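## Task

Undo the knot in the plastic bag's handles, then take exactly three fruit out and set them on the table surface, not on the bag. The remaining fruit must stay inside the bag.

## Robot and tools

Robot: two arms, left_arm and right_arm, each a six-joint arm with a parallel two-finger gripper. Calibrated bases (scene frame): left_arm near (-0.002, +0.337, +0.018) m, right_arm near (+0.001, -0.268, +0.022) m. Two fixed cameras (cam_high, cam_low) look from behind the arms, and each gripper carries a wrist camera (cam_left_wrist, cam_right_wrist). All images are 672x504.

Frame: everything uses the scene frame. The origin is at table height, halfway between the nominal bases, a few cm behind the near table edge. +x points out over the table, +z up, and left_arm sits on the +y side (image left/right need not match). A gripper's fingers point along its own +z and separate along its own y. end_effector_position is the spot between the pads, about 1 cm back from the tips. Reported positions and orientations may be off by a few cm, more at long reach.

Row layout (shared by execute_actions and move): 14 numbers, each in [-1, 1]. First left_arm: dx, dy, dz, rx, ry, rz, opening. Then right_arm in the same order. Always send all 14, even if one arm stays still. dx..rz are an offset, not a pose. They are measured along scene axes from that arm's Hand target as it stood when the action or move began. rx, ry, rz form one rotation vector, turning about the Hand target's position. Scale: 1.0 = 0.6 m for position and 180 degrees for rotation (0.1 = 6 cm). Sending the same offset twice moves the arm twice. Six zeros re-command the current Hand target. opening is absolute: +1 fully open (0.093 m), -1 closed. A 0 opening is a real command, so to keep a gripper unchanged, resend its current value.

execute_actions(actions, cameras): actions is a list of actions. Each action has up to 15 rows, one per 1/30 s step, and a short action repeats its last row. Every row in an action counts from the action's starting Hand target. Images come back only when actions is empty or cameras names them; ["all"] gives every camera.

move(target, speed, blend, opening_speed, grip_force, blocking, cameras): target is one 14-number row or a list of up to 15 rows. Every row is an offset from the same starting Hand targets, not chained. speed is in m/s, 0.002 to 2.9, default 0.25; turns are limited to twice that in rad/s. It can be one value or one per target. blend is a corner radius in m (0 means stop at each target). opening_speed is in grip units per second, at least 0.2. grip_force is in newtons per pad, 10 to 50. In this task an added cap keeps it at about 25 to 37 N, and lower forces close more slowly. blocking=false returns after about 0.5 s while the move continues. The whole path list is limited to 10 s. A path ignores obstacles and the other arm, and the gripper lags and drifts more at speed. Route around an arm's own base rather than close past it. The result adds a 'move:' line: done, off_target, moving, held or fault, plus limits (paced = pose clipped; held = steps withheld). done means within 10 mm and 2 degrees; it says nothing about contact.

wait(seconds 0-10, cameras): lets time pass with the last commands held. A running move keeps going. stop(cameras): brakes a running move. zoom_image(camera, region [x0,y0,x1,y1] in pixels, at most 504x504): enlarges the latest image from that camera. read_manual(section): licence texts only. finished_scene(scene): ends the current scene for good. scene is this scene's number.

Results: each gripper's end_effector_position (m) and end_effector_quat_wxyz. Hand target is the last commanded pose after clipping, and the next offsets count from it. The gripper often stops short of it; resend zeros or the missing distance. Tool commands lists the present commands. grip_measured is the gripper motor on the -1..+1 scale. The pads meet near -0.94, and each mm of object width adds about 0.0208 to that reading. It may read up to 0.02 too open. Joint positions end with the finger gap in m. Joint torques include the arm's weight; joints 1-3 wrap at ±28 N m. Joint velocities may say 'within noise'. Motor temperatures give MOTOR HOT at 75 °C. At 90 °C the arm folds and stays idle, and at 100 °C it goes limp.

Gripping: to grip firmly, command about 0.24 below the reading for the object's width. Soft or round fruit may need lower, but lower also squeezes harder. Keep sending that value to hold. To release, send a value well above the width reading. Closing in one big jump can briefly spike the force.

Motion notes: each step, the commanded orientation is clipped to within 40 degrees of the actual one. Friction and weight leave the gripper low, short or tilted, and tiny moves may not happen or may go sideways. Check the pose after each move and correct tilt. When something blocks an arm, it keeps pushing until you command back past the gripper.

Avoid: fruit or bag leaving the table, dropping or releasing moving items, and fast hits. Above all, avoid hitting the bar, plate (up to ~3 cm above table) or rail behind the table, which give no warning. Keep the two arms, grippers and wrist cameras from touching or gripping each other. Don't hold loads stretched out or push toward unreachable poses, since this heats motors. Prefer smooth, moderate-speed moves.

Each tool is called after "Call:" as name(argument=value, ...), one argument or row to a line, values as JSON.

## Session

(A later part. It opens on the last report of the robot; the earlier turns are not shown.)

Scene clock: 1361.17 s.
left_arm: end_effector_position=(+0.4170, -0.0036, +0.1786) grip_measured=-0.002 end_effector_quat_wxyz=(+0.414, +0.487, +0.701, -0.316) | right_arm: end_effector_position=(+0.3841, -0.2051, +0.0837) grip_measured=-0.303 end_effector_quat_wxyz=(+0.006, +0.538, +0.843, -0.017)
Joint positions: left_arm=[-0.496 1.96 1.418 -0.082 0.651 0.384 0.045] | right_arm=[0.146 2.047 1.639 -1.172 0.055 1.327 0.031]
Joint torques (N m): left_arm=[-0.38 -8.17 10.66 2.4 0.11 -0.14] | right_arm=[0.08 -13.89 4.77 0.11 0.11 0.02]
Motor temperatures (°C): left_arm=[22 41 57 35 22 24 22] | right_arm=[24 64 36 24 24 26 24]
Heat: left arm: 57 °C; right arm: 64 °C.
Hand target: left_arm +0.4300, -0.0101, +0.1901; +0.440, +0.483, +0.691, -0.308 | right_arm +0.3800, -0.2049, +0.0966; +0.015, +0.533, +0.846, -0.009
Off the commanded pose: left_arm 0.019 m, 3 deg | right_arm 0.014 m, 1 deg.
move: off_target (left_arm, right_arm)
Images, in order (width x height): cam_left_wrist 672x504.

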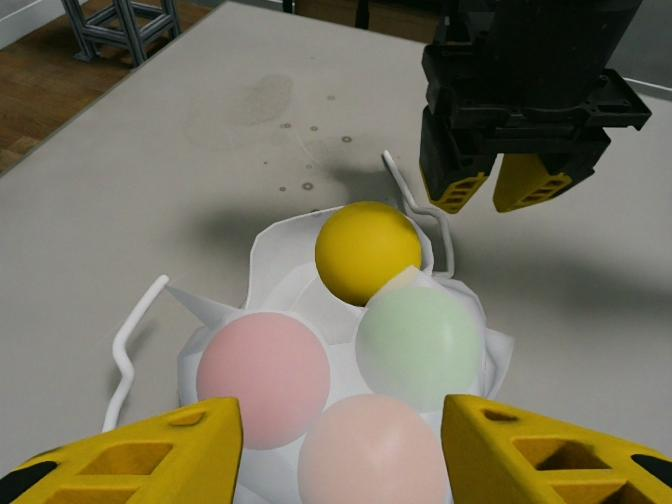

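Call:
zoom_image(
  camera="cam_left_wrist",
  region=[230, 190, 520, 410],
)

Scaled by 1.738 from the camera's 672x504 image, which has a finer 960x720 frame.

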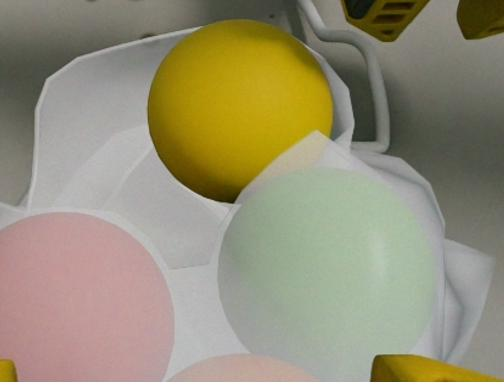

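Call:
move(
  target=[
    [-0.0833, 0.1833, 0.0333, 0, 0, 0, 0, 0, 0, 0.1167, 0, 0, 0, 0.83],
    [-0.0833, 0.1833, 0.0333, 0, 0, 0, 0, 0.0825, 0.0828, 0.1167, 0, 0, 0.3306, 0.83],
  ],
  speed=0.25,
  blend=[0.03, 0],
  cameras=["cam_left_wrist", "cam_right_wrist"],
)

Scene clock: 1393.57 s.
left_arm: end_effector_position=(+0.3921, +0.0978, +0.2134) grip_measured=-0.002 end_effector_quat_wxyz=(+0.456, +0.480, +0.688, -0.297) | right_arm: end_effector_position=(+0.4300, -0.1627, +0.1695) grip_measured=+0.827 end_effector_quat_wxyz=(+0.031, +0.054, +0.998, -0.002)
Joint positions: left_arm=[-0.29 1.662 1.155 -0.115 0.784 0.517 0.045] | right_arm=[0.222 2.24 2.282 -1.552 0.046 0.372 0.085]
Joint torques (N m): left_arm=[-0.05 -8.58 6.89 1.37 0.64 0.17] | right_arm=[0.81 -9.66 8.39 0.17 -0.05 0.01]
Motor temperatures (°C): left_arm=[22 42 57 41 22 24 22] | right_arm=[24 65 36 24 24 26 24]
Heat: left arm: 57 °C; right arm: 65 °C.
Hand target: left_arm +0.3801, +0.0999, +0.2103; +0.440, +0.483, +0.691, -0.308 | right_arm +0.4296, -0.1552, +0.1667; +0.017, +0.043, +0.999, -0.001
Off the commanded pose: left_arm 0.013 m, 2 deg | right_arm 0.008 m, 2 deg.
joint sent to its limit (right arm) — joint 4 (wrist pitch), lower limit. The joint targets still meet the commanded pose.
move: off_target (left_arm)
Images, in order (width x height): cam_left_wrist 672x504, cam_right_wrist 672x504.

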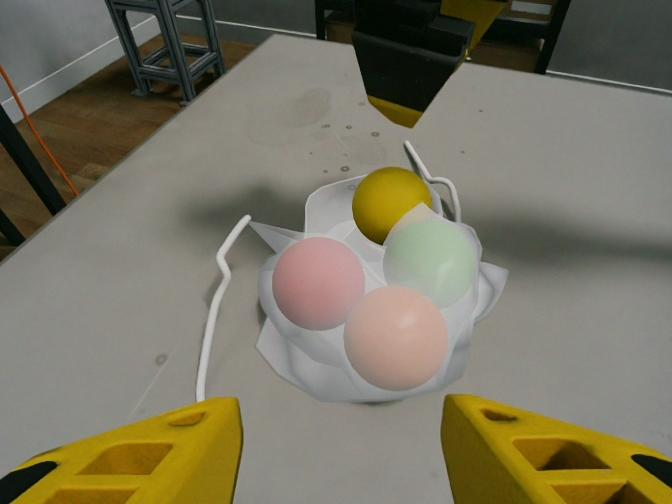

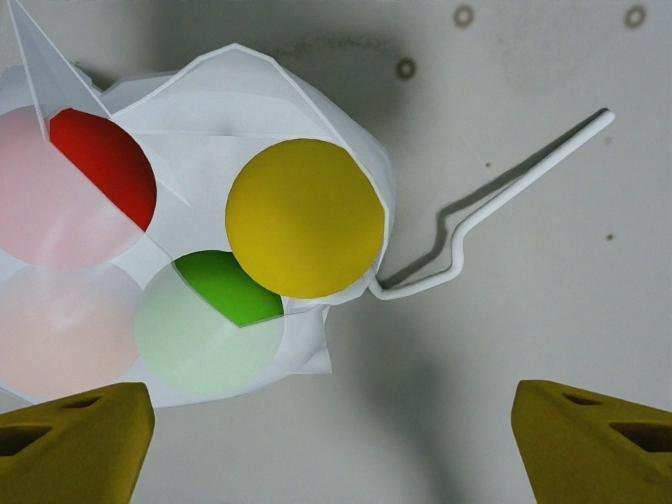

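Call:
move(
  target=[0, 0, 0, 0, 0, 0, 0, -0.0343, -0.1013, -0.1112, 0, 0, 0, -0.45],
  speed=0.2,
  cameras=["cam_left_wrist", "cam_right_wrist"],
)

Scene clock: 1481.37 s.
left_arm: end_effector_position=(+0.3921, +0.0978, +0.2134) grip_measured=-0.002 end_effector_quat_wxyz=(+0.456, +0.480, +0.688, -0.297) | right_arm: end_effector_position=(+0.4074, -0.2196, +0.0852) grip_measured=-0.447 end_effector_quat_wxyz=(-0.005, +0.049, +0.999, -0.011)
Joint positions: left_arm=[-0.29 1.662 1.155 -0.115 0.784 0.517 0.045] | right_arm=[0.095 2.13 1.775 -1.224 0.041 0.237 0.024]
Joint torques (N m): left_arm=[-0.09 -8.55 6.93 1.37 0.68 0.19] | right_arm=[0.03 -15.09 4.98 0.34 -0.07 0.03]
Motor temperatures (°C): left_arm=[22 43 51 35 22 24 22] | right_arm=[24 64 38 24 24 26 24]
Heat: left arm: 51 °C; right arm: 64 °C.
Hand target: left_arm +0.3801, +0.0999, +0.2103; +0.440, +0.483, +0.691, -0.308 | right_arm +0.4089, -0.2159, +0.0999; +0.017, +0.043, +0.999, -0.001
Off the commanded pose: left_arm 0.013 m, 2 deg | right_arm 0.015 m, 3 deg.
move: off_target (left_arm, right_arm)
Images, in order (width x height): cam_left_wrist 672x504, cam_right_wrist 672x504.

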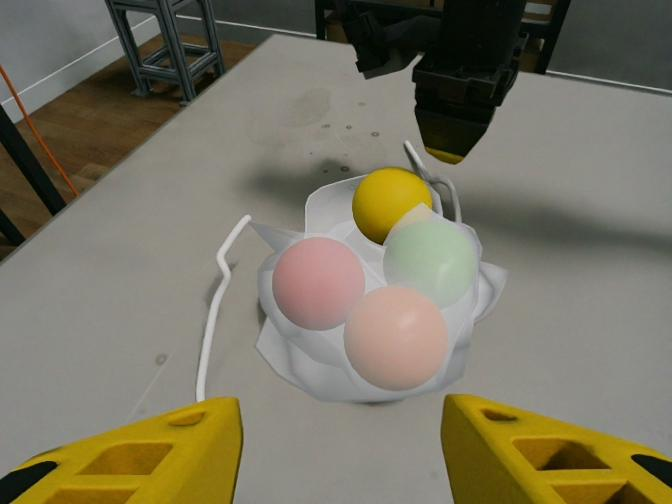

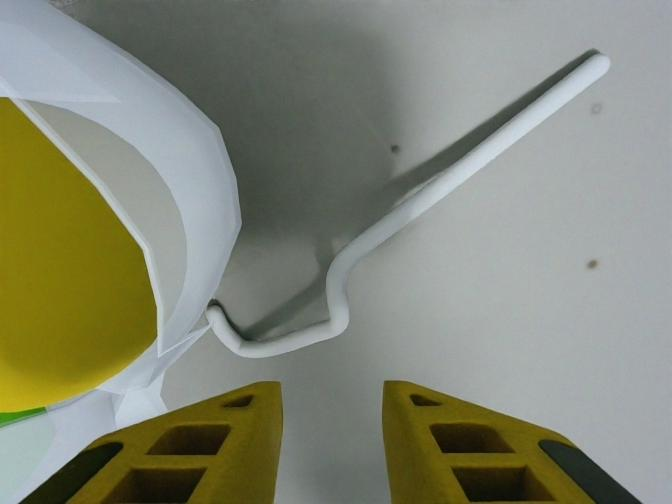

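Call:
move(
  target=[0, 0, 0, 0, 0, 0, 0, 0.0083, 0, -0.0632, 0, 0, 0, -0.45],
  speed=0.08,
  cameras=["cam_right_wrist"],
)

Scene clock: 1490.60 s.
left_arm: end_effector_position=(+0.3921, +0.0978, +0.2134) grip_measured=-0.002 end_effector_quat_wxyz=(+0.456, +0.480, +0.688, -0.297) | right_arm: end_effector_position=(+0.4141, -0.2181, +0.0642) grip_measured=-0.447 end_effector_quat_wxyz=(+0.015, +0.048, +0.999, -0.007)
Joint positions: left_arm=[-0.29 1.662 1.155 -0.115 0.784 0.517 0.045] | right_arm=[0.095 2.13 1.69 -1.097 0.041 0.234 0.024]
Joint torques (N m): left_arm=[0.02 -8.53 6.87 1.39 0.67 0.18] | right_arm=[-0.25 -11.29 4.92 0.44 -0.07 0.04]
Motor temperatures (°C): left_arm=[22 43 51 35 22 24 22] | right_arm=[24 64 38 24 24 26 24]
Heat: left arm: 51 °C; right arm: 64 °C.
Hand target: left_arm +0.3801, +0.0999, +0.2103; +0.440, +0.483, +0.691, -0.308 | right_arm +0.4138, -0.2159, +0.0620; +0.017, +0.043, +0.999, -0.001
Off the commanded pose: left_arm 0.013 m, 2 deg | right_arm 0.003 m, 1 deg.
move: off_target (left_arm)
Images, in order (width x height): cam_right_wrist 672x504.

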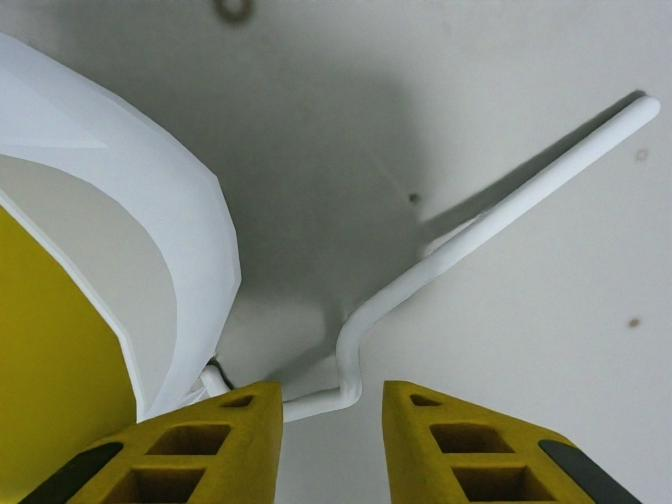

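Call:
move(
  target=[0, 0, 0, 0, 0, 0, 0, 0.005, -0.0033, -0.0267, 0, 0, 0, -0.45],
  speed=0.06,
  cameras=["cam_right_wrist"],
)

Scene clock: 1494.87 s.
left_arm: end_effector_position=(+0.3921, +0.0978, +0.2134) grip_measured=-0.002 end_effector_quat_wxyz=(+0.456, +0.480, +0.688, -0.297) | right_arm: end_effector_position=(+0.4183, -0.2174, +0.0581) grip_measured=-0.447 end_effector_quat_wxyz=(+0.027, +0.045, +0.999, -0.005)
Joint positions: left_arm=[-0.29 1.662 1.155 -0.115 0.784 0.517 0.045] | right_arm=[0.095 2.13 1.664 -1.048 0.04 0.228 0.024]
Joint torques (N m): left_arm=[-0.09 -8.57 6.94 1.36 0.66 0.17] | right_arm=[-1.05 -9.35 5.04 0.53 -0.08 0.05]
Motor temperatures (°C): left_arm=[22 43 51 35 22 24 22] | right_arm=[24 63 38 24 24 26 24]
Heat: left arm: 51 °C; right arm: 63 °C.
Hand target: left_arm +0.3801, +0.0999, +0.2103; +0.440, +0.483, +0.691, -0.308 | right_arm +0.4168, -0.2179, +0.0459; +0.017, +0.043, +0.999, -0.001
Off the commanded pose: left_arm 0.013 m, 2 deg | right_arm 0.012 m, 1 deg.
move: off_target (left_arm, right_arm)
Images, in order (width x height): cam_right_wrist 672x504.

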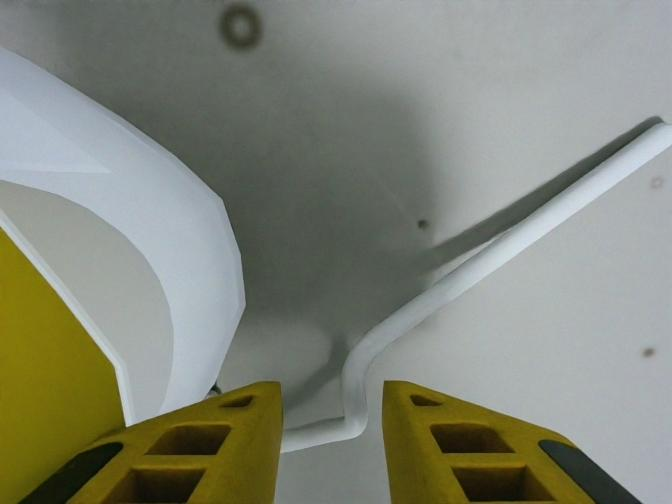

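Call:
move(
  target=[0, 0, 0, 0, 0, 0, 0, -0.0017, -0.003, -0.0167, 0, 0, 0, -0.45],
  speed=0.06,
  cameras=["cam_right_wrist"],
)

Scene clock: 1498.03 s.
left_arm: end_effector_position=(+0.3921, +0.0978, +0.2134) grip_measured=-0.002 end_effector_quat_wxyz=(+0.456, +0.480, +0.688, -0.297) | right_arm: end_effector_position=(+0.4180, -0.2193, +0.0504) grip_measured=-0.447 end_effector_quat_wxyz=(+0.030, +0.046, +0.999, -0.004)
Joint positions: left_arm=[-0.29 1.662 1.155 -0.115 0.784 0.517 0.045] | right_arm=[0.09 2.13 1.632 -1.01 0.04 0.223 0.024]
Joint torques (N m): left_arm=[-0.01 -8.53 6.87 1.37 0.67 0.18] | right_arm=[-0.91 -8.88 5 0.53 -0.04 0.05]
Motor temperatures (°C): left_arm=[22 43 51 35 22 24 22] | right_arm=[24 62 38 24 24 26 24]
Heat: left arm: 51 °C; right arm: 62 °C.
Hand target: left_arm +0.3801, +0.0999, +0.2103; +0.440, +0.483, +0.691, -0.308 | right_arm +0.4158, -0.2198, +0.0360; +0.017, +0.043, +0.999, -0.001
Off the commanded pose: left_arm 0.013 m, 2 deg | right_arm 0.015 m, 2 deg.
move: off_target (left_arm, right_arm)
Images, in order (width x height): cam_right_wrist 672x504.

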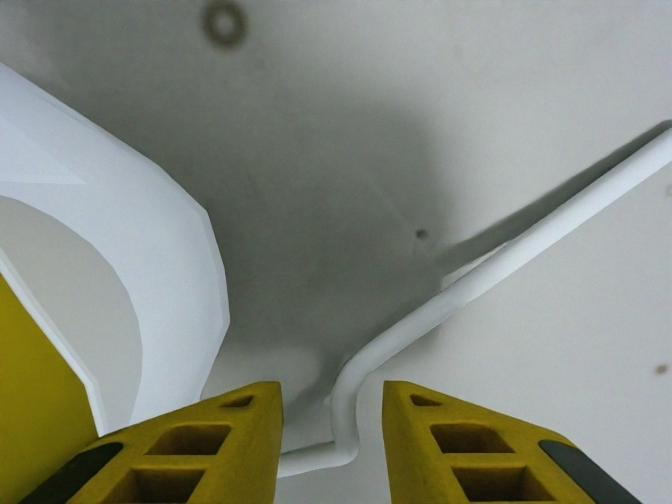

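Call:
move(
  target=[0, 0, 0, 0, 0, 0, 0, 0, 0, 0, 0, 0, 0, -1],
  speed=0.05,
  opening_speed=0.6,
  cameras=["cam_right_wrist"],
)

Scene clock: 1501.30 s.
left_arm: end_effector_position=(+0.3921, +0.0978, +0.2134) grip_measured=-0.002 end_effector_quat_wxyz=(+0.456, +0.480, +0.688, -0.297) | right_arm: end_effector_position=(+0.4181, -0.2193, +0.0504) grip_measured=-0.955 end_effector_quat_wxyz=(+0.030, +0.045, +0.999, -0.004)
Joint positions: left_arm=[-0.29 1.662 1.155 -0.115 0.784 0.517 0.045] | right_arm=[0.09 2.13 1.632 -1.01 0.04 0.223 0]
Joint torques (N m): left_arm=[-0.03 -8.59 6.84 1.36 0.65 0.19] | right_arm=[-0.98 -8.96 5.04 0.51 -0.06 0.04]
Motor temperatures (°C): left_arm=[22 43 51 35 22 24 22] | right_arm=[24 62 38 24 24 26 24]
Heat: left arm: 51 °C; right arm: 62 °C.
Hand target: left_arm +0.3801, +0.0999, +0.2103; +0.440, +0.483, +0.691, -0.308 | right_arm +0.4158, -0.2198, +0.0360; +0.017, +0.043, +0.999, -0.001
Off the commanded pose: left_arm 0.013 m, 2 deg | right_arm 0.015 m, 2 deg.
move: off_target (left_arm, right_arm)
Images, in order (width x height): cam_right_wrist 672x504.

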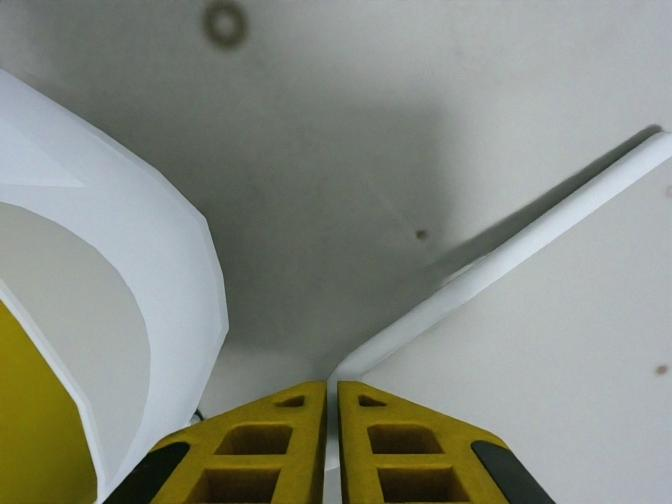

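Call:
move(
  target=[0, 0, 0, 0, 0, 0, 0, -0.03, -0.0833, 0.01, 0, 0, 0, -1],
  speed=0.06,
  cameras=["cam_right_wrist", "cam_left_wrist"],
)

Scene clock: 1505.37 s.
left_arm: end_effector_position=(+0.3921, +0.0978, +0.2134) grip_measured=-0.002 end_effector_quat_wxyz=(+0.456, +0.480, +0.688, -0.297) | right_arm: end_effector_position=(+0.3982, -0.2684, +0.0336) grip_measured=-0.955 end_effector_quat_wxyz=(+0.004, +0.046, +0.999, -0.003)
Joint positions: left_arm=[-0.29 1.662 1.155 -0.115 0.784 0.517 0.045] | right_arm=[-0.033 2.106 1.53 -0.979 0.028 0.102 0]
Joint torques (N m): left_arm=[0.05 -8.65 6.9 1.37 0.65 0.18] | right_arm=[-0.77 -13.55 4.26 0.41 0 0.07]
Motor temperatures (°C): left_arm=[22 43 51 35 22 24 22] | right_arm=[24 61 38 24 24 26 24]
Heat: left arm: 51 °C; right arm: 61 °C.
Hand target: left_arm +0.3801, +0.0999, +0.2103; +0.440, +0.483, +0.691, -0.308 | right_arm +0.3979, -0.2698, +0.0420; +0.017, +0.043, +0.999, -0.001
Off the commanded pose: left_arm 0.013 m, 2 deg | right_arm 0.008 m, 2 deg.
move: off_target (left_arm)
Images, in order (width x height): cam_left_wrist 672x504, cam_right_wrist 672x504.

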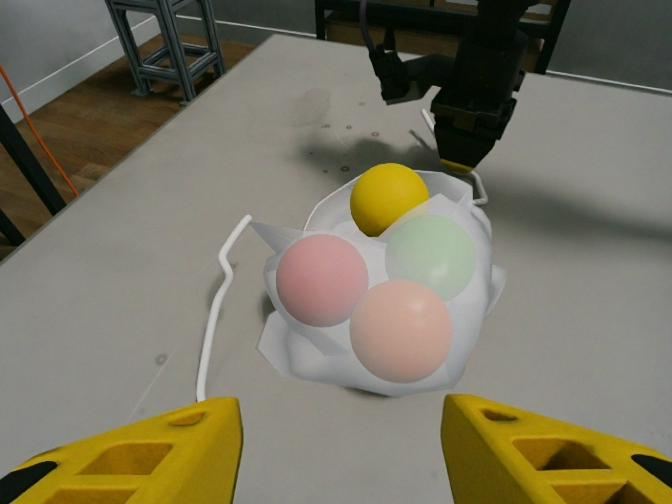

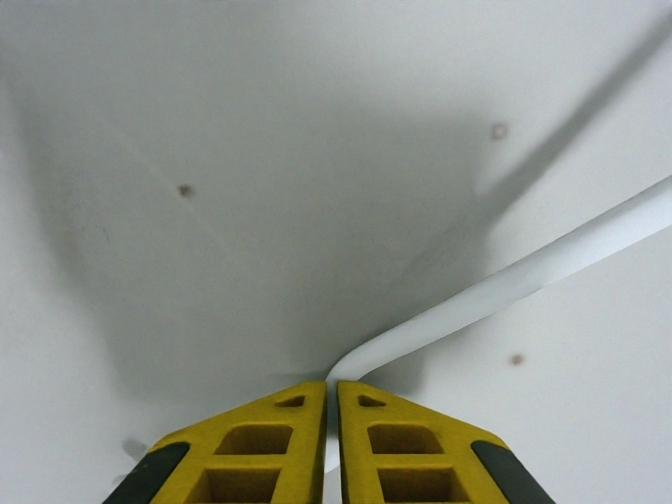

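Call:
zoom_image(
  camera="cam_left_wrist",
  region=[240, 130, 530, 410],
)

Scaled by 1.738 from the camera's 672x504 image, which has a finer 960x720 frame.

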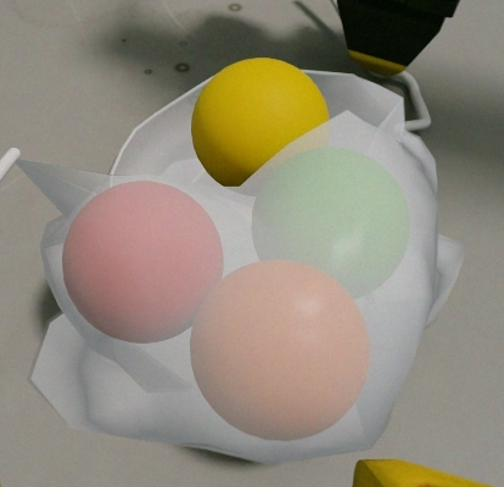

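Call:
move(
  target=[
    [0, 0, 0, 0, 0, 0, 0, -0.0133, -0.0417, 0.0, 0, 0, 0, -1],
    [0, 0, 0, 0, 0, 0, 0, -0.0133, -0.0417, 0.0, 0, 0, 0, -0.6],
  ],
  speed=0.06,
  opening_speed=0.5,
  cameras=["cam_right_wrist", "cam_left_wrist"],
)

Scene clock: 1515.37 s.
left_arm: end_effector_position=(+0.3921, +0.0978, +0.2134) grip_measured=-0.002 end_effector_quat_wxyz=(+0.456, +0.480, +0.688, -0.297) | right_arm: end_effector_position=(+0.3899, -0.2932, +0.0336) grip_measured=-0.603 end_effector_quat_wxyz=(+0.003, +0.045, +0.999, -0.002)
Joint positions: left_arm=[-0.29 1.662 1.155 -0.115 0.784 0.517 0.045] | right_arm=[-0.098 2.079 1.49 -0.967 0.024 0.036 0.016]
Joint torques (N m): left_arm=[-0.08 -8.57 6.87 1.37 0.64 0.19] | right_arm=[-0.83 -13.34 4.4 0.38 0.01 0.05]
Motor temperatures (°C): left_arm=[22 43 51 35 22 24 22] | right_arm=[24 66 37 24 24 26 24]
Heat: left arm: 51 °C; right arm: 66 °C.
Hand target: left_arm +0.3801, +0.0999, +0.2103; +0.440, +0.483, +0.691, -0.308 | right_arm +0.3899, -0.2948, +0.0420; +0.017, +0.043, +0.999, -0.001
Off the commanded pose: left_arm 0.013 m, 2 deg | right_arm 0.008 m, 2 deg.
move: off_target (left_arm)
Images, in order (width x height): cam_left_wrist 672x504, cam_right_wrist 672x504.

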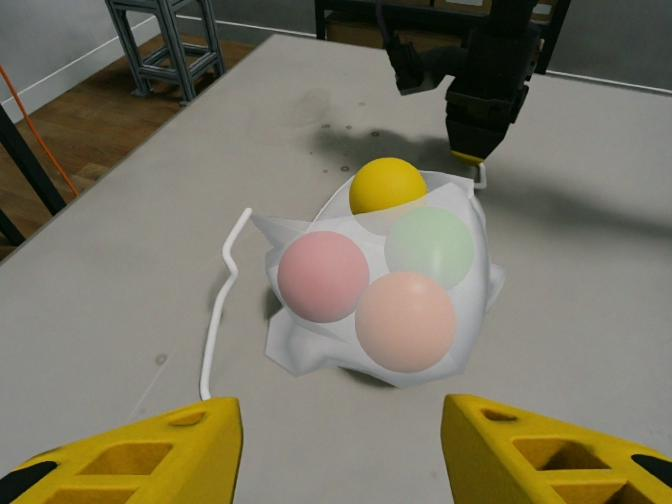

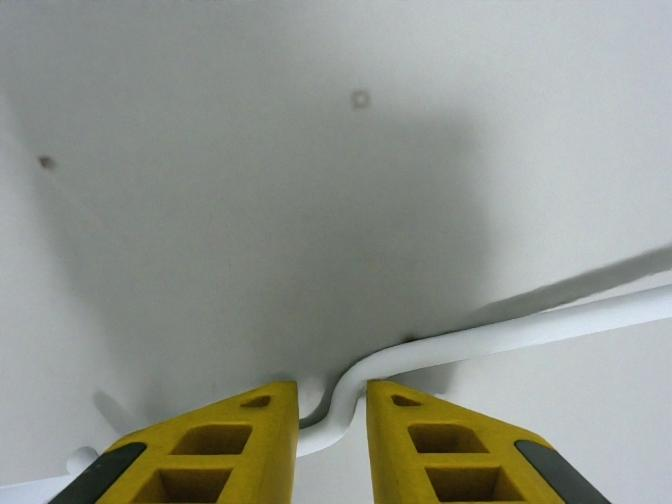

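Call:
move(
  target=[
    [0, 0, 0, 0, 0, 0, 0, 0, 0, 0.1, 0, 0, 0, -0.6],
    [0, 0, 0, 0, 0, 0, 0, 0.0667, 0.22, 0.2167, 0, 0, 0, -0.3],
  ],
  speed=0.2,
  blend=[0.02, 0],
  cameras=["cam_right_wrist", "cam_left_wrist"],
)

Scene clock: 1521.20 s.
left_arm: end_effector_position=(+0.3921, +0.0978, +0.2134) grip_measured=-0.002 end_effector_quat_wxyz=(+0.456, +0.480, +0.688, -0.297) | right_arm: end_effector_position=(+0.4286, -0.1635, +0.1750) grip_measured=-0.303 end_effector_quat_wxyz=(+0.034, +0.040, +0.999, +0.007)
Joint positions: left_arm=[-0.29 1.662 1.155 -0.115 0.784 0.517 0.045] | right_arm=[0.215 2.224 2.277 -1.552 0.029 0.336 0.031]
Joint torques (N m): left_arm=[-0.06 -8.53 6.86 1.36 0.66 0.19] | right_arm=[-0.13 -9.55 8.44 0.21 0.09 0.21]
Motor temperatures (°C): left_arm=[22 43 50 35 22 24 22] | right_arm=[24 66 37 24 24 26 24]
Heat: left arm: 50 °C; right arm: 66 °C.
Hand target: left_arm +0.3801, +0.0999, +0.2103; +0.440, +0.483, +0.691, -0.308 | right_arm +0.4299, -0.1629, +0.1719; +0.017, +0.043, +0.999, -0.001
Off the commanded pose: left_arm 0.013 m, 2 deg | right_arm 0.003 m, 2 deg.
joint sent to its limit (right arm) — joint 4 (wrist pitch), lower limit. The joint targets still meet the commanded pose.
move: off_target (left_arm)
Images, in order (width x height): cam_left_wrist 672x504, cam_right_wrist 672x504.

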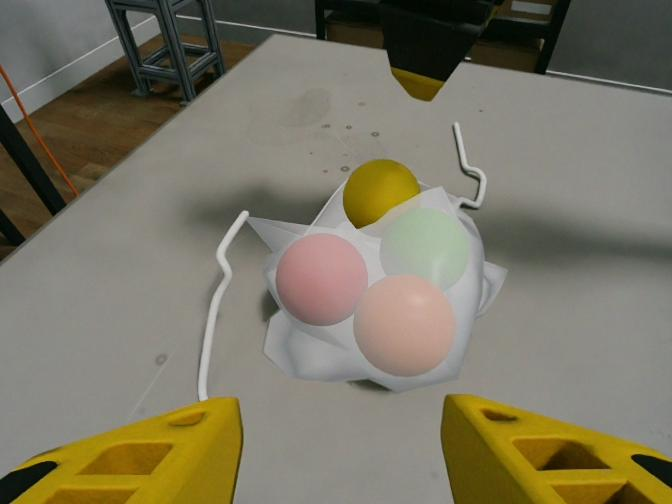

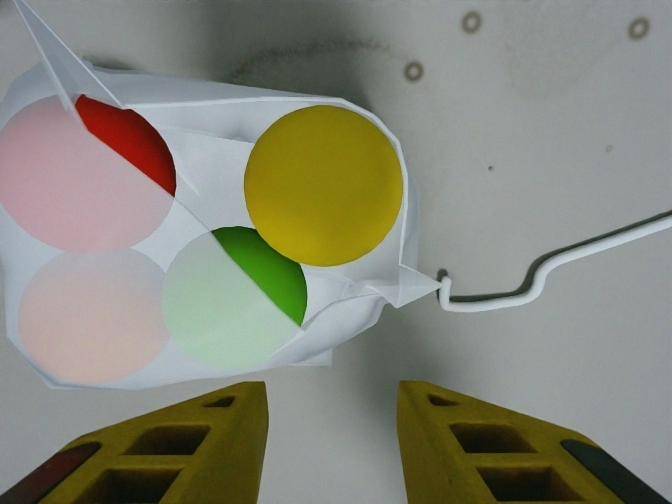

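Call:
zoom_image(
  camera="cam_right_wrist",
  region=[120, 70, 470, 350],
)

Scaled by 1.440 from the camera's 672x504 image, which has a finer 960x720 frame.

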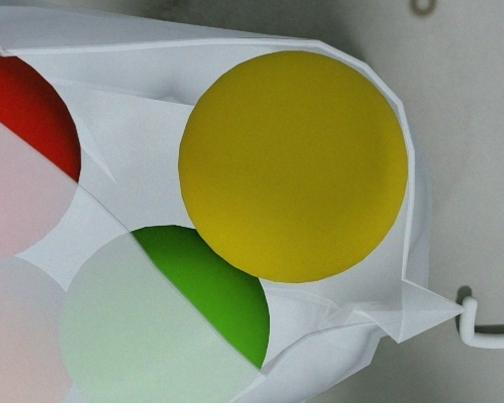

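Call:
move(
  target=[0, 0, 0, 0, 0, 0, 0, 0.0242, 0.0082, -0.0532, 0, 0, -0.2633, 0.95],
  speed=0.25,
  cameras=["cam_right_wrist"],
)

Scene clock: 1554.03 s.
left_arm: end_effector_position=(+0.3921, +0.0978, +0.2134) grip_measured=-0.002 end_effector_quat_wxyz=(+0.456, +0.480, +0.688, -0.297) | right_arm: end_effector_position=(+0.4424, -0.1619, +0.1440) grip_measured=+0.947 end_effector_quat_wxyz=(+0.016, +0.441, +0.897, -0.001)
Joint positions: left_arm=[-0.29 1.662 1.155 -0.115 0.784 0.517 0.045] | right_arm=[0.215 2.334 2.34 -1.552 0.045 1.171 0.091]
Joint torques (N m): left_arm=[-0.08 -8.58 6.94 1.37 0.66 0.18] | right_arm=[0.58 -10.25 8.5 0.14 0.19 0.23]
Motor temperatures (°C): left_arm=[22 43 50 35 22 24 22] | right_arm=[24 64 39 24 24 26 24]
Heat: left arm: 50 °C; right arm: 64 °C.
Hand target: left_arm +0.3801, +0.0999, +0.2103; +0.440, +0.483, +0.691, -0.308 | right_arm +0.4445, -0.1580, +0.1401; +0.015, +0.441, +0.897, -0.007
Off the commanded pose: left_arm 0.013 m, 2 deg | right_arm 0.006 m, 1 deg.
move: off_target (left_arm)
Images, in order (width x height): cam_right_wrist 672x504.

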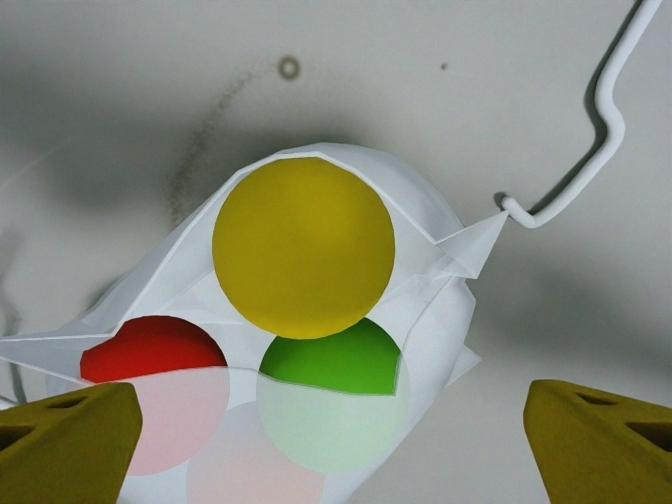

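Call:
move(
  target=[0, 0, 0, 0, 0, 0, 0, 0.0153, 0.0033, -0.0585, 0, 0, 0, 0.95],
  speed=0.15,
  cameras=["cam_right_wrist"],
)

Scene clock: 1583.37 s.
left_arm: end_effector_position=(+0.3921, +0.0978, +0.2134) grip_measured=-0.002 end_effector_quat_wxyz=(+0.456, +0.480, +0.688, -0.297) | right_arm: end_effector_position=(+0.4524, -0.1587, +0.1162) grip_measured=+0.947 end_effector_quat_wxyz=(+0.017, +0.442, +0.897, +0.000)
Joint positions: left_arm=[-0.29 1.662 1.155 -0.115 0.784 0.517 0.045] | right_arm=[0.215 2.36 2.274 -1.455 0.045 1.172 0.091]
Joint torques (N m): left_arm=[-0.01 -8.61 6.89 1.38 0.64 0.16] | right_arm=[0.38 -10.82 5.44 0.4 0.15 0.17]
Motor temperatures (°C): left_arm=[22 43 50 35 22 24 22] | right_arm=[24 62 41 24 24 26 24]
Heat: left arm: 50 °C; right arm: 62 °C.
Hand target: left_arm +0.3801, +0.0999, +0.2103; +0.440, +0.483, +0.691, -0.308 | right_arm +0.4537, -0.1560, +0.1050; +0.016, +0.441, +0.897, -0.007
Off the commanded pose: left_arm 0.013 m, 2 deg | right_arm 0.012 m, 1 deg.
move: off_target (left_arm, right_arm)
Images, in order (width x height): cam_right_wrist 672x504.

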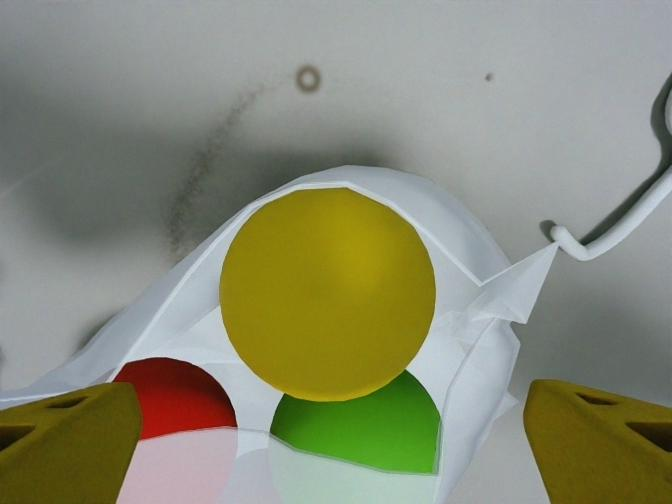

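Call:
move(
  target=[0, 0, 0, 0, 0, 0, 0, -0.0022, -0.0093, -0.05, 0, 0, 0, 0.95],
  speed=0.12,
  cameras=["cam_right_wrist"],
)

Scene clock: 1595.33 s.
left_arm: end_effector_position=(+0.3921, +0.0978, +0.2134) grip_measured=-0.002 end_effector_quat_wxyz=(+0.456, +0.480, +0.688, -0.297) | right_arm: end_effector_position=(+0.4508, -0.1582, +0.0772) grip_measured=+0.947 end_effector_quat_wxyz=(+0.011, +0.441, +0.897, -0.006)
Joint positions: left_arm=[-0.29 1.662 1.155 -0.115 0.784 0.517 0.045] | right_arm=[0.215 2.36 2.119 -1.318 0.045 1.172 0.091]
Joint torques (N m): left_arm=[-0.1 -8.64 6.89 1.37 0.65 0.19] | right_arm=[-0.69 -12.97 5.12 0.37 0.16 0.08]
Motor temperatures (°C): left_arm=[22 43 49 35 22 24 22] | right_arm=[24 61 40 24 24 26 24]
Heat: left arm: 49 °C; right arm: 61 °C.
Hand target: left_arm +0.3801, +0.0999, +0.2103; +0.440, +0.483, +0.691, -0.308 | right_arm +0.4524, -0.1615, +0.0750; +0.015, +0.441, +0.897, -0.007
Off the commanded pose: left_arm 0.013 m, 2 deg | right_arm 0.004 m, 1 deg.
move: off_target (left_arm)
Images, in order (width x height): cam_right_wrist 672x504.

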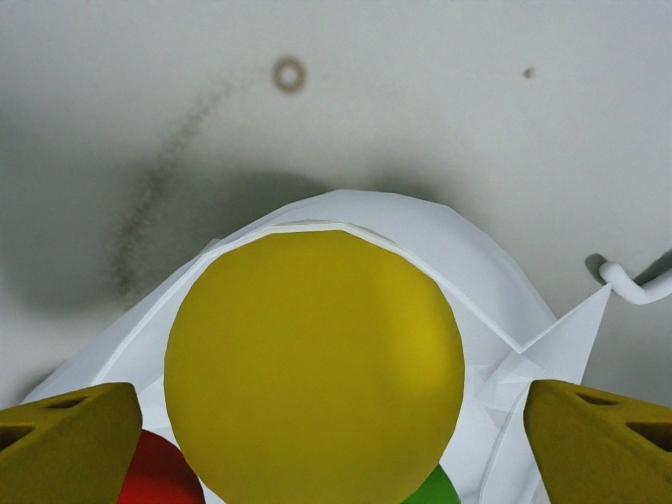

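Call:
move(
  target=[0, 0, 0, 0, 0, 0, 0, -0.0045, -0.0083, -0.0083, 0, 0, 0, 0.95],
  speed=0.06,
  cameras=["cam_right_wrist"],
)

Scene clock: 1602.10 s.
left_arm: end_effector_position=(+0.3921, +0.0978, +0.2134) grip_measured=-0.002 end_effector_quat_wxyz=(+0.456, +0.480, +0.688, -0.297) | right_arm: end_effector_position=(+0.4471, -0.1633, +0.0639) grip_measured=+0.947 end_effector_quat_wxyz=(+0.004, +0.443, +0.897, -0.012)
Joint positions: left_arm=[-0.29 1.662 1.155 -0.115 0.784 0.517 0.045] | right_arm=[0.206 2.36 2.066 -1.284 0.045 1.167 0.091]
Joint torques (N m): left_arm=[-0.03 -8.66 6.82 1.37 0.64 0.18] | right_arm=[-0.8 -14.45 4.93 0.32 0.18 0.05]
Motor temperatures (°C): left_arm=[22 43 49 34 22 24 22] | right_arm=[24 62 39 24 24 26 24]
Heat: left arm: 49 °C; right arm: 62 °C.
Hand target: left_arm +0.3801, +0.0999, +0.2103; +0.440, +0.483, +0.691, -0.308 | right_arm +0.4496, -0.1664, +0.0700; +0.015, +0.441, +0.897, -0.007
Off the commanded pose: left_arm 0.013 m, 2 deg | right_arm 0.007 m, 1 deg.
move: off_target (left_arm)
Images, in order (width x height): cam_right_wrist 672x504.

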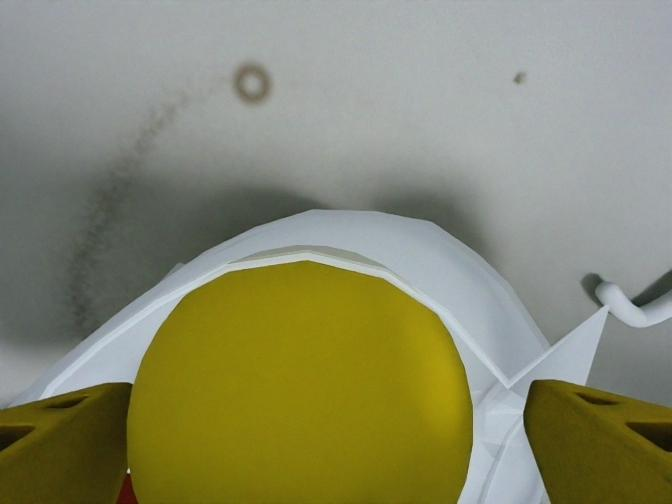

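Call:
move(
  target=[
    [0, 0, 0, 0, 0, 0, 0, 0, 0, 0.075, 0, 0, 0, 0.95],
    [0, 0, 0, 0, 0, 0, 0, -0.0075, 0.037, 0.075, 0, 0, 0, 0.95],
  ],
  speed=0.12,
  cameras=["cam_right_wrist"],
)

Scene clock: 1633.63 s.
left_arm: end_effector_position=(+0.3921, +0.0978, +0.2134) grip_measured=-0.002 end_effector_quat_wxyz=(+0.456, +0.480, +0.688, -0.297) | right_arm: end_effector_position=(+0.4433, -0.1472, +0.1064) grip_measured=+0.947 end_effector_quat_wxyz=(+0.009, +0.439, +0.898, -0.012)
Joint positions: left_arm=[-0.29 1.662 1.155 -0.115 0.784 0.517 0.045] | right_arm=[0.246 2.36 2.233 -1.445 0.05 1.199 0.091]
Joint torques (N m): left_arm=[-0.03 -8.61 6.9 1.37 0.65 0.16] | right_arm=[0.29 -12.86 8.59 0.05 0.12 0.26]
Motor temperatures (°C): left_arm=[22 43 49 34 22 24 22] | right_arm=[24 67 38 24 24 26 24]
Heat: left arm: 49 °C; right arm: 67 °C.
Hand target: left_arm +0.3801, +0.0999, +0.2103; +0.440, +0.483, +0.691, -0.308 | right_arm +0.4451, -0.1444, +0.1150; +0.015, +0.441, +0.897, -0.007
Off the commanded pose: left_arm 0.013 m, 2 deg | right_arm 0.009 m, 1 deg.
move: off_target (left_arm)
Images, in order (width x height): cam_right_wrist 672x504.

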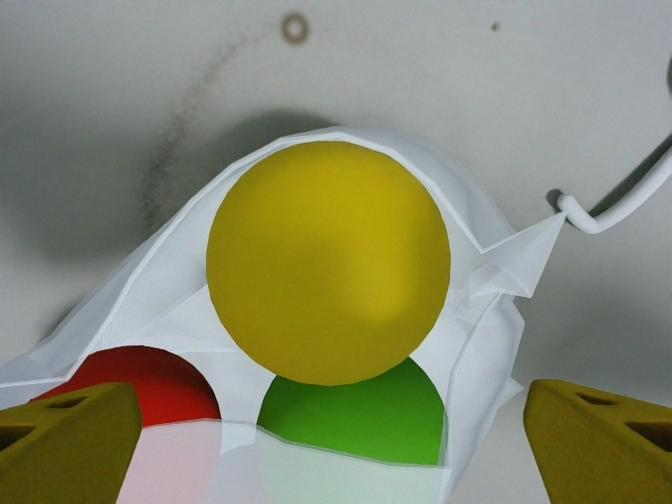

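Call:
move(
  target=[0, 0, 0, 0, 0, 0, 0, 0.0035, -0.0047, -0.085, 0, 0, 0, 0.95],
  speed=0.08,
  cameras=["cam_right_wrist"],
)

Scene clock: 1643.47 s.
left_arm: end_effector_position=(+0.3921, +0.0978, +0.2134) grip_measured=-0.002 end_effector_quat_wxyz=(+0.456, +0.480, +0.688, -0.297) | right_arm: end_effector_position=(+0.4461, -0.1454, +0.0650) grip_measured=+0.947 end_effector_quat_wxyz=(+0.011, +0.440, +0.898, -0.009)
Joint positions: left_arm=[-0.29 1.662 1.155 -0.115 0.784 0.517 0.045] | right_arm=[0.246 2.36 2.069 -1.273 0.05 1.2 0.091]
Joint torques (N m): left_arm=[-0.05 -8.55 6.89 1.37 0.65 0.17] | right_arm=[-0.68 -13.23 5.08 0.34 0.13 0.15]
Motor temperatures (°C): left_arm=[22 43 49 34 22 24 22] | right_arm=[24 68 39 24 24 26 24]
Heat: left arm: 49 °C; right arm: 68 °C.
Hand target: left_arm +0.3801, +0.0999, +0.2103; +0.440, +0.483, +0.691, -0.308 | right_arm +0.4473, -0.1472, +0.0640; +0.015, +0.441, +0.897, -0.007
Off the commanded pose: left_arm 0.013 m, 2 deg | right_arm 0.002 m, 1 deg.
move: off_target (left_arm)
Images, in order (width x height): cam_right_wrist 672x504.

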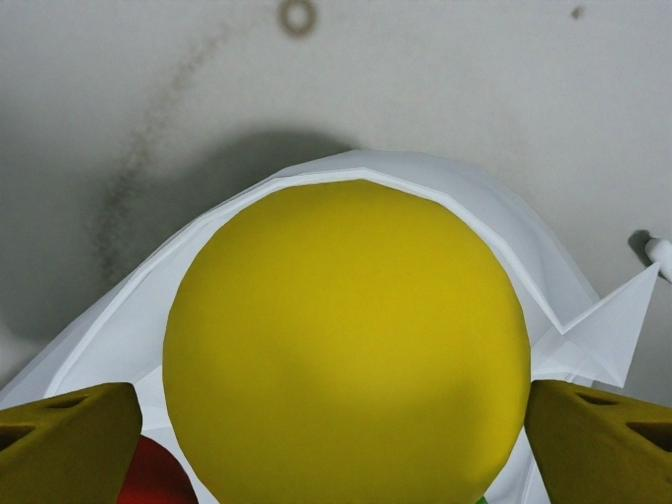

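Call:
move(
  target=[0, 0, 0, 0, 0, 0, 0, 0.0007, -0.0108, -0.0117, 0, 0, 0, 0.95],
  speed=0.05,
  cameras=["cam_right_wrist"],
)

Scene clock: 1648.27 s.
left_arm: end_effector_position=(+0.3921, +0.0978, +0.2134) grip_measured=-0.002 end_effector_quat_wxyz=(+0.456, +0.480, +0.688, -0.297) | right_arm: end_effector_position=(+0.4461, -0.1512, +0.0562) grip_measured=+0.947 end_effector_quat_wxyz=(+0.010, +0.443, +0.896, -0.010)
Joint positions: left_arm=[-0.29 1.662 1.155 -0.115 0.784 0.517 0.045] | right_arm=[0.233 2.36 2.034 -1.241 0.05 1.195 0.091]
Joint torques (N m): left_arm=[-0.02 -8.68 6.8 1.37 0.65 0.18] | right_arm=[-0.76 -13.56 4.98 0.39 0.12 0.02]
Motor temperatures (°C): left_arm=[22 43 49 34 22 24 22] | right_arm=[24 68 38 24 24 26 24]
Heat: left arm: 49 °C; right arm: 68 °C.
Hand target: left_arm +0.3801, +0.0999, +0.2103; +0.440, +0.483, +0.691, -0.308 | right_arm +0.4477, -0.1535, +0.0570; +0.015, +0.441, +0.897, -0.007
Off the commanded pose: left_arm 0.013 m, 2 deg | right_arm 0.003 m, 1 deg.
move: off_target (left_arm)
Images, in order (width x height): cam_right_wrist 672x504.

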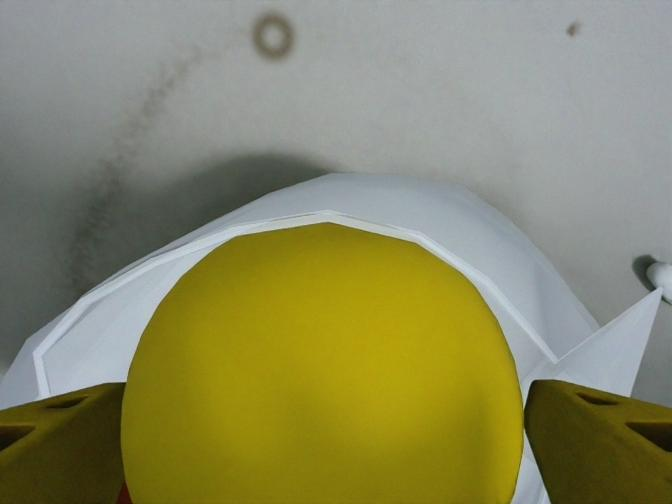

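Call:
move(
  target=[0, 0, 0, 0, 0, 0, 0, 0, 0, 0, 0, 0, 0, 0.3],
  speed=0.05,
  opening_speed=0.4,
  cameras=["cam_right_wrist"],
)

Scene clock: 1657.17 s.
left_arm: end_effector_position=(+0.3921, +0.0978, +0.2134) grip_measured=-0.002 end_effector_quat_wxyz=(+0.456, +0.480, +0.688, -0.297) | right_arm: end_effector_position=(+0.4463, -0.1512, +0.0562) grip_measured=+0.316 end_effector_quat_wxyz=(+0.010, +0.443, +0.896, -0.010)
Joint positions: left_arm=[-0.29 1.662 1.155 -0.115 0.784 0.517 0.045] | right_arm=[0.233 2.36 2.034 -1.241 0.05 1.194 0.06]
Joint torques (N m): left_arm=[-0.03 -8.65 6.91 1.35 0.65 0.16] | right_arm=[-0.92 -13.42 4.93 0.36 0.14 0.03]
Motor temperatures (°C): left_arm=[22 43 49 34 22 24 22] | right_arm=[24 68 37 24 24 26 24]
Heat: left arm: 49 °C; right arm: 68 °C.
Hand target: left_arm +0.3801, +0.0999, +0.2103; +0.440, +0.483, +0.691, -0.308 | right_arm +0.4477, -0.1535, +0.0570; +0.015, +0.441, +0.897, -0.007
Off the commanded pose: left_arm 0.013 m, 2 deg | right_arm 0.003 m, 1 deg.
move: off_target (left_arm)
Images, in order (width x height): cam_right_wrist 672x504.

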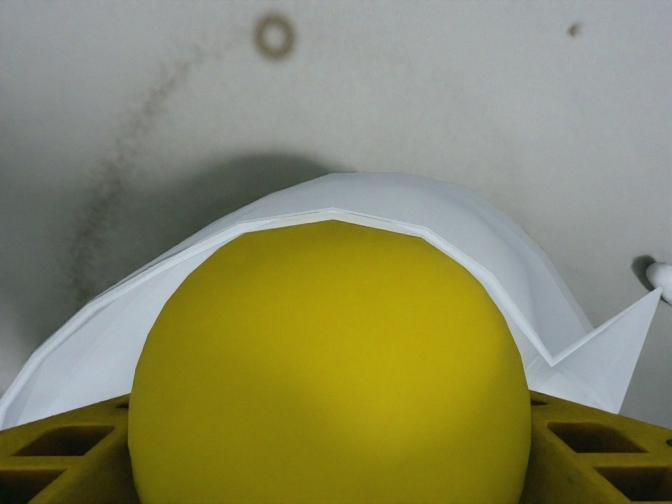

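Call:
move(
  target=[
    [0, 0, 0, 0, 0, 0, 0, 0, 0, 0, 0, 0, 0, 0.2],
    [0, 0, 0, 0, 0, 0, 0, 0, 0, 0.0667, 0, 0, 0, 0.2],
  ],
  speed=0.06,
  opening_speed=0.4,
  cameras=["cam_right_wrist", "cam_left_wrist"],
)

Scene clock: 1662.73 s.
left_arm: end_effector_position=(+0.3921, +0.0978, +0.2134) grip_measured=-0.002 end_effector_quat_wxyz=(+0.456, +0.480, +0.688, -0.297) | right_arm: end_effector_position=(+0.4432, -0.1527, +0.0826) grip_measured=+0.316 end_effector_quat_wxyz=(+0.004, +0.443, +0.897, -0.016)
Joint positions: left_arm=[-0.29 1.662 1.155 -0.115 0.784 0.517 0.045] | right_arm=[0.233 2.36 2.139 -1.364 0.05 1.194 0.06]
Joint torques (N m): left_arm=[-0.05 -8.61 6.83 1.37 0.66 0.16] | right_arm=[-0.51 -13.82 8.66 -0.02 0.09 0.07]
Motor temperatures (°C): left_arm=[22 43 49 34 22 24 22] | right_arm=[24 69 37 24 24 26 24]
Heat: left arm: 49 °C; right arm: 69 °C.
Hand target: left_arm +0.3801, +0.0999, +0.2103; +0.440, +0.483, +0.691, -0.308 | right_arm +0.4477, -0.1535, +0.0970; +0.015, +0.441, +0.897, -0.007
Off the commanded pose: left_arm 0.013 m, 2 deg | right_arm 0.015 m, 2 deg.
move: off_target (left_arm, right_arm)
Images, in order (width x height): cam_left_wrist 672x504, cam_right_wrist 672x504.

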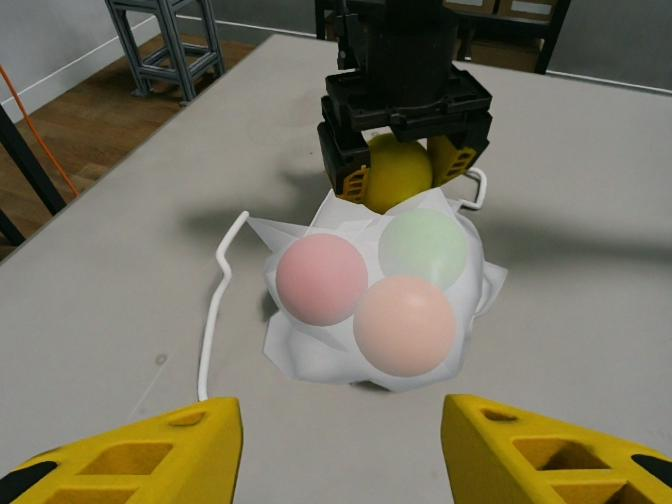

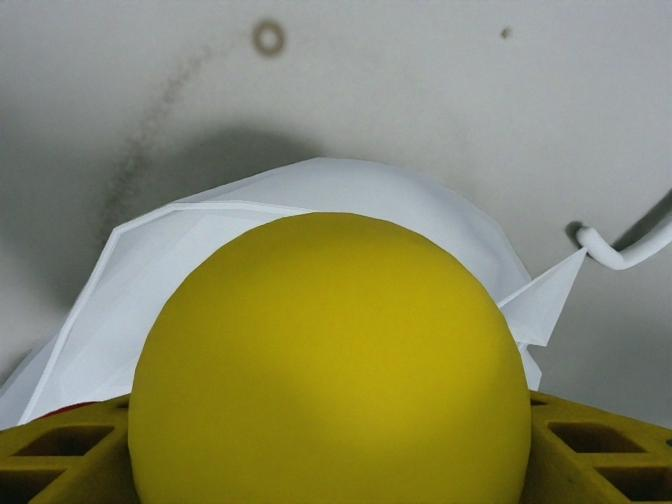

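Call:
zoom_image(
  camera="cam_left_wrist",
  region=[290, 100, 510, 270],
)

Scaled by 2.291 from the camera's 672x504 image, which has a finer 960x720 frame.

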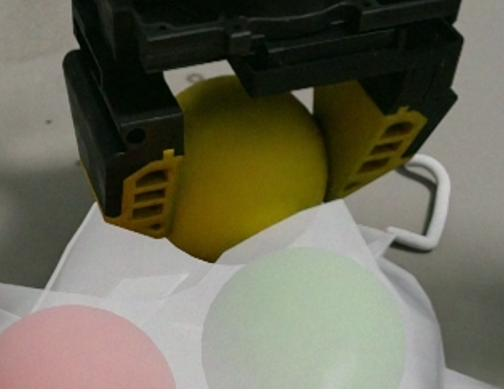

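Call:
move(
  target=[0, 0, 0, 0, 0, 0, 0, -0.01, 0, 0.1417, 0, 0, 0, 0.2],
  speed=0.12,
  cameras=["cam_right_wrist", "cam_left_wrist"],
)

Scene clock: 1673.13 s.
left_arm: end_effector_position=(+0.3921, +0.0978, +0.2134) grip_measured=-0.002 end_effector_quat_wxyz=(+0.456, +0.480, +0.688, -0.297) | right_arm: end_effector_position=(+0.4434, -0.1542, +0.1551) grip_measured=+0.316 end_effector_quat_wxyz=(+0.030, +0.444, +0.896, +0.008)
Joint positions: left_arm=[-0.29 1.662 1.155 -0.115 0.784 0.517 0.045] | right_arm=[0.233 2.32 2.36 -1.554 0.05 1.194 0.06]
Joint torques (N m): left_arm=[-0.06 -8.62 6.9 1.37 0.64 0.2] | right_arm=[0.24 -16.14 7.62 0.12 0.11 0.07]
Motor temperatures (°C): left_arm=[22 43 48 34 22 24 22] | right_arm=[24 70 39 24 24 26 24]
Heat: left arm: 48 °C; right arm: 70 °C.
Hand target: left_arm +0.3801, +0.0999, +0.2103; +0.440, +0.483, +0.691, -0.308 | right_arm +0.4417, -0.1535, +0.1820; +0.015, +0.441, +0.897, -0.007
Off the commanded pose: left_arm 0.013 m, 2 deg | right_arm 0.027 m, 2 deg.
joint sent to its limit (right arm) — joint 4 (wrist pitch), lower limit. The joint targets are off in orientation, not in position.
move: off_target (left_arm, right_arm)
Images, in order (width x height): cam_left_wrist 672x504, cam_right_wrist 672x504.

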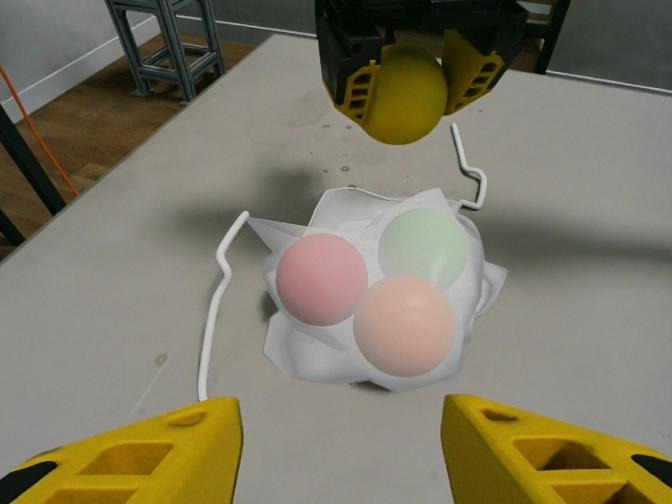

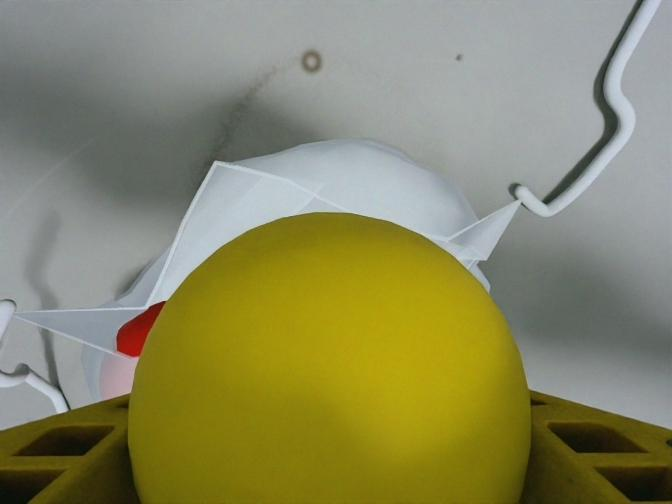

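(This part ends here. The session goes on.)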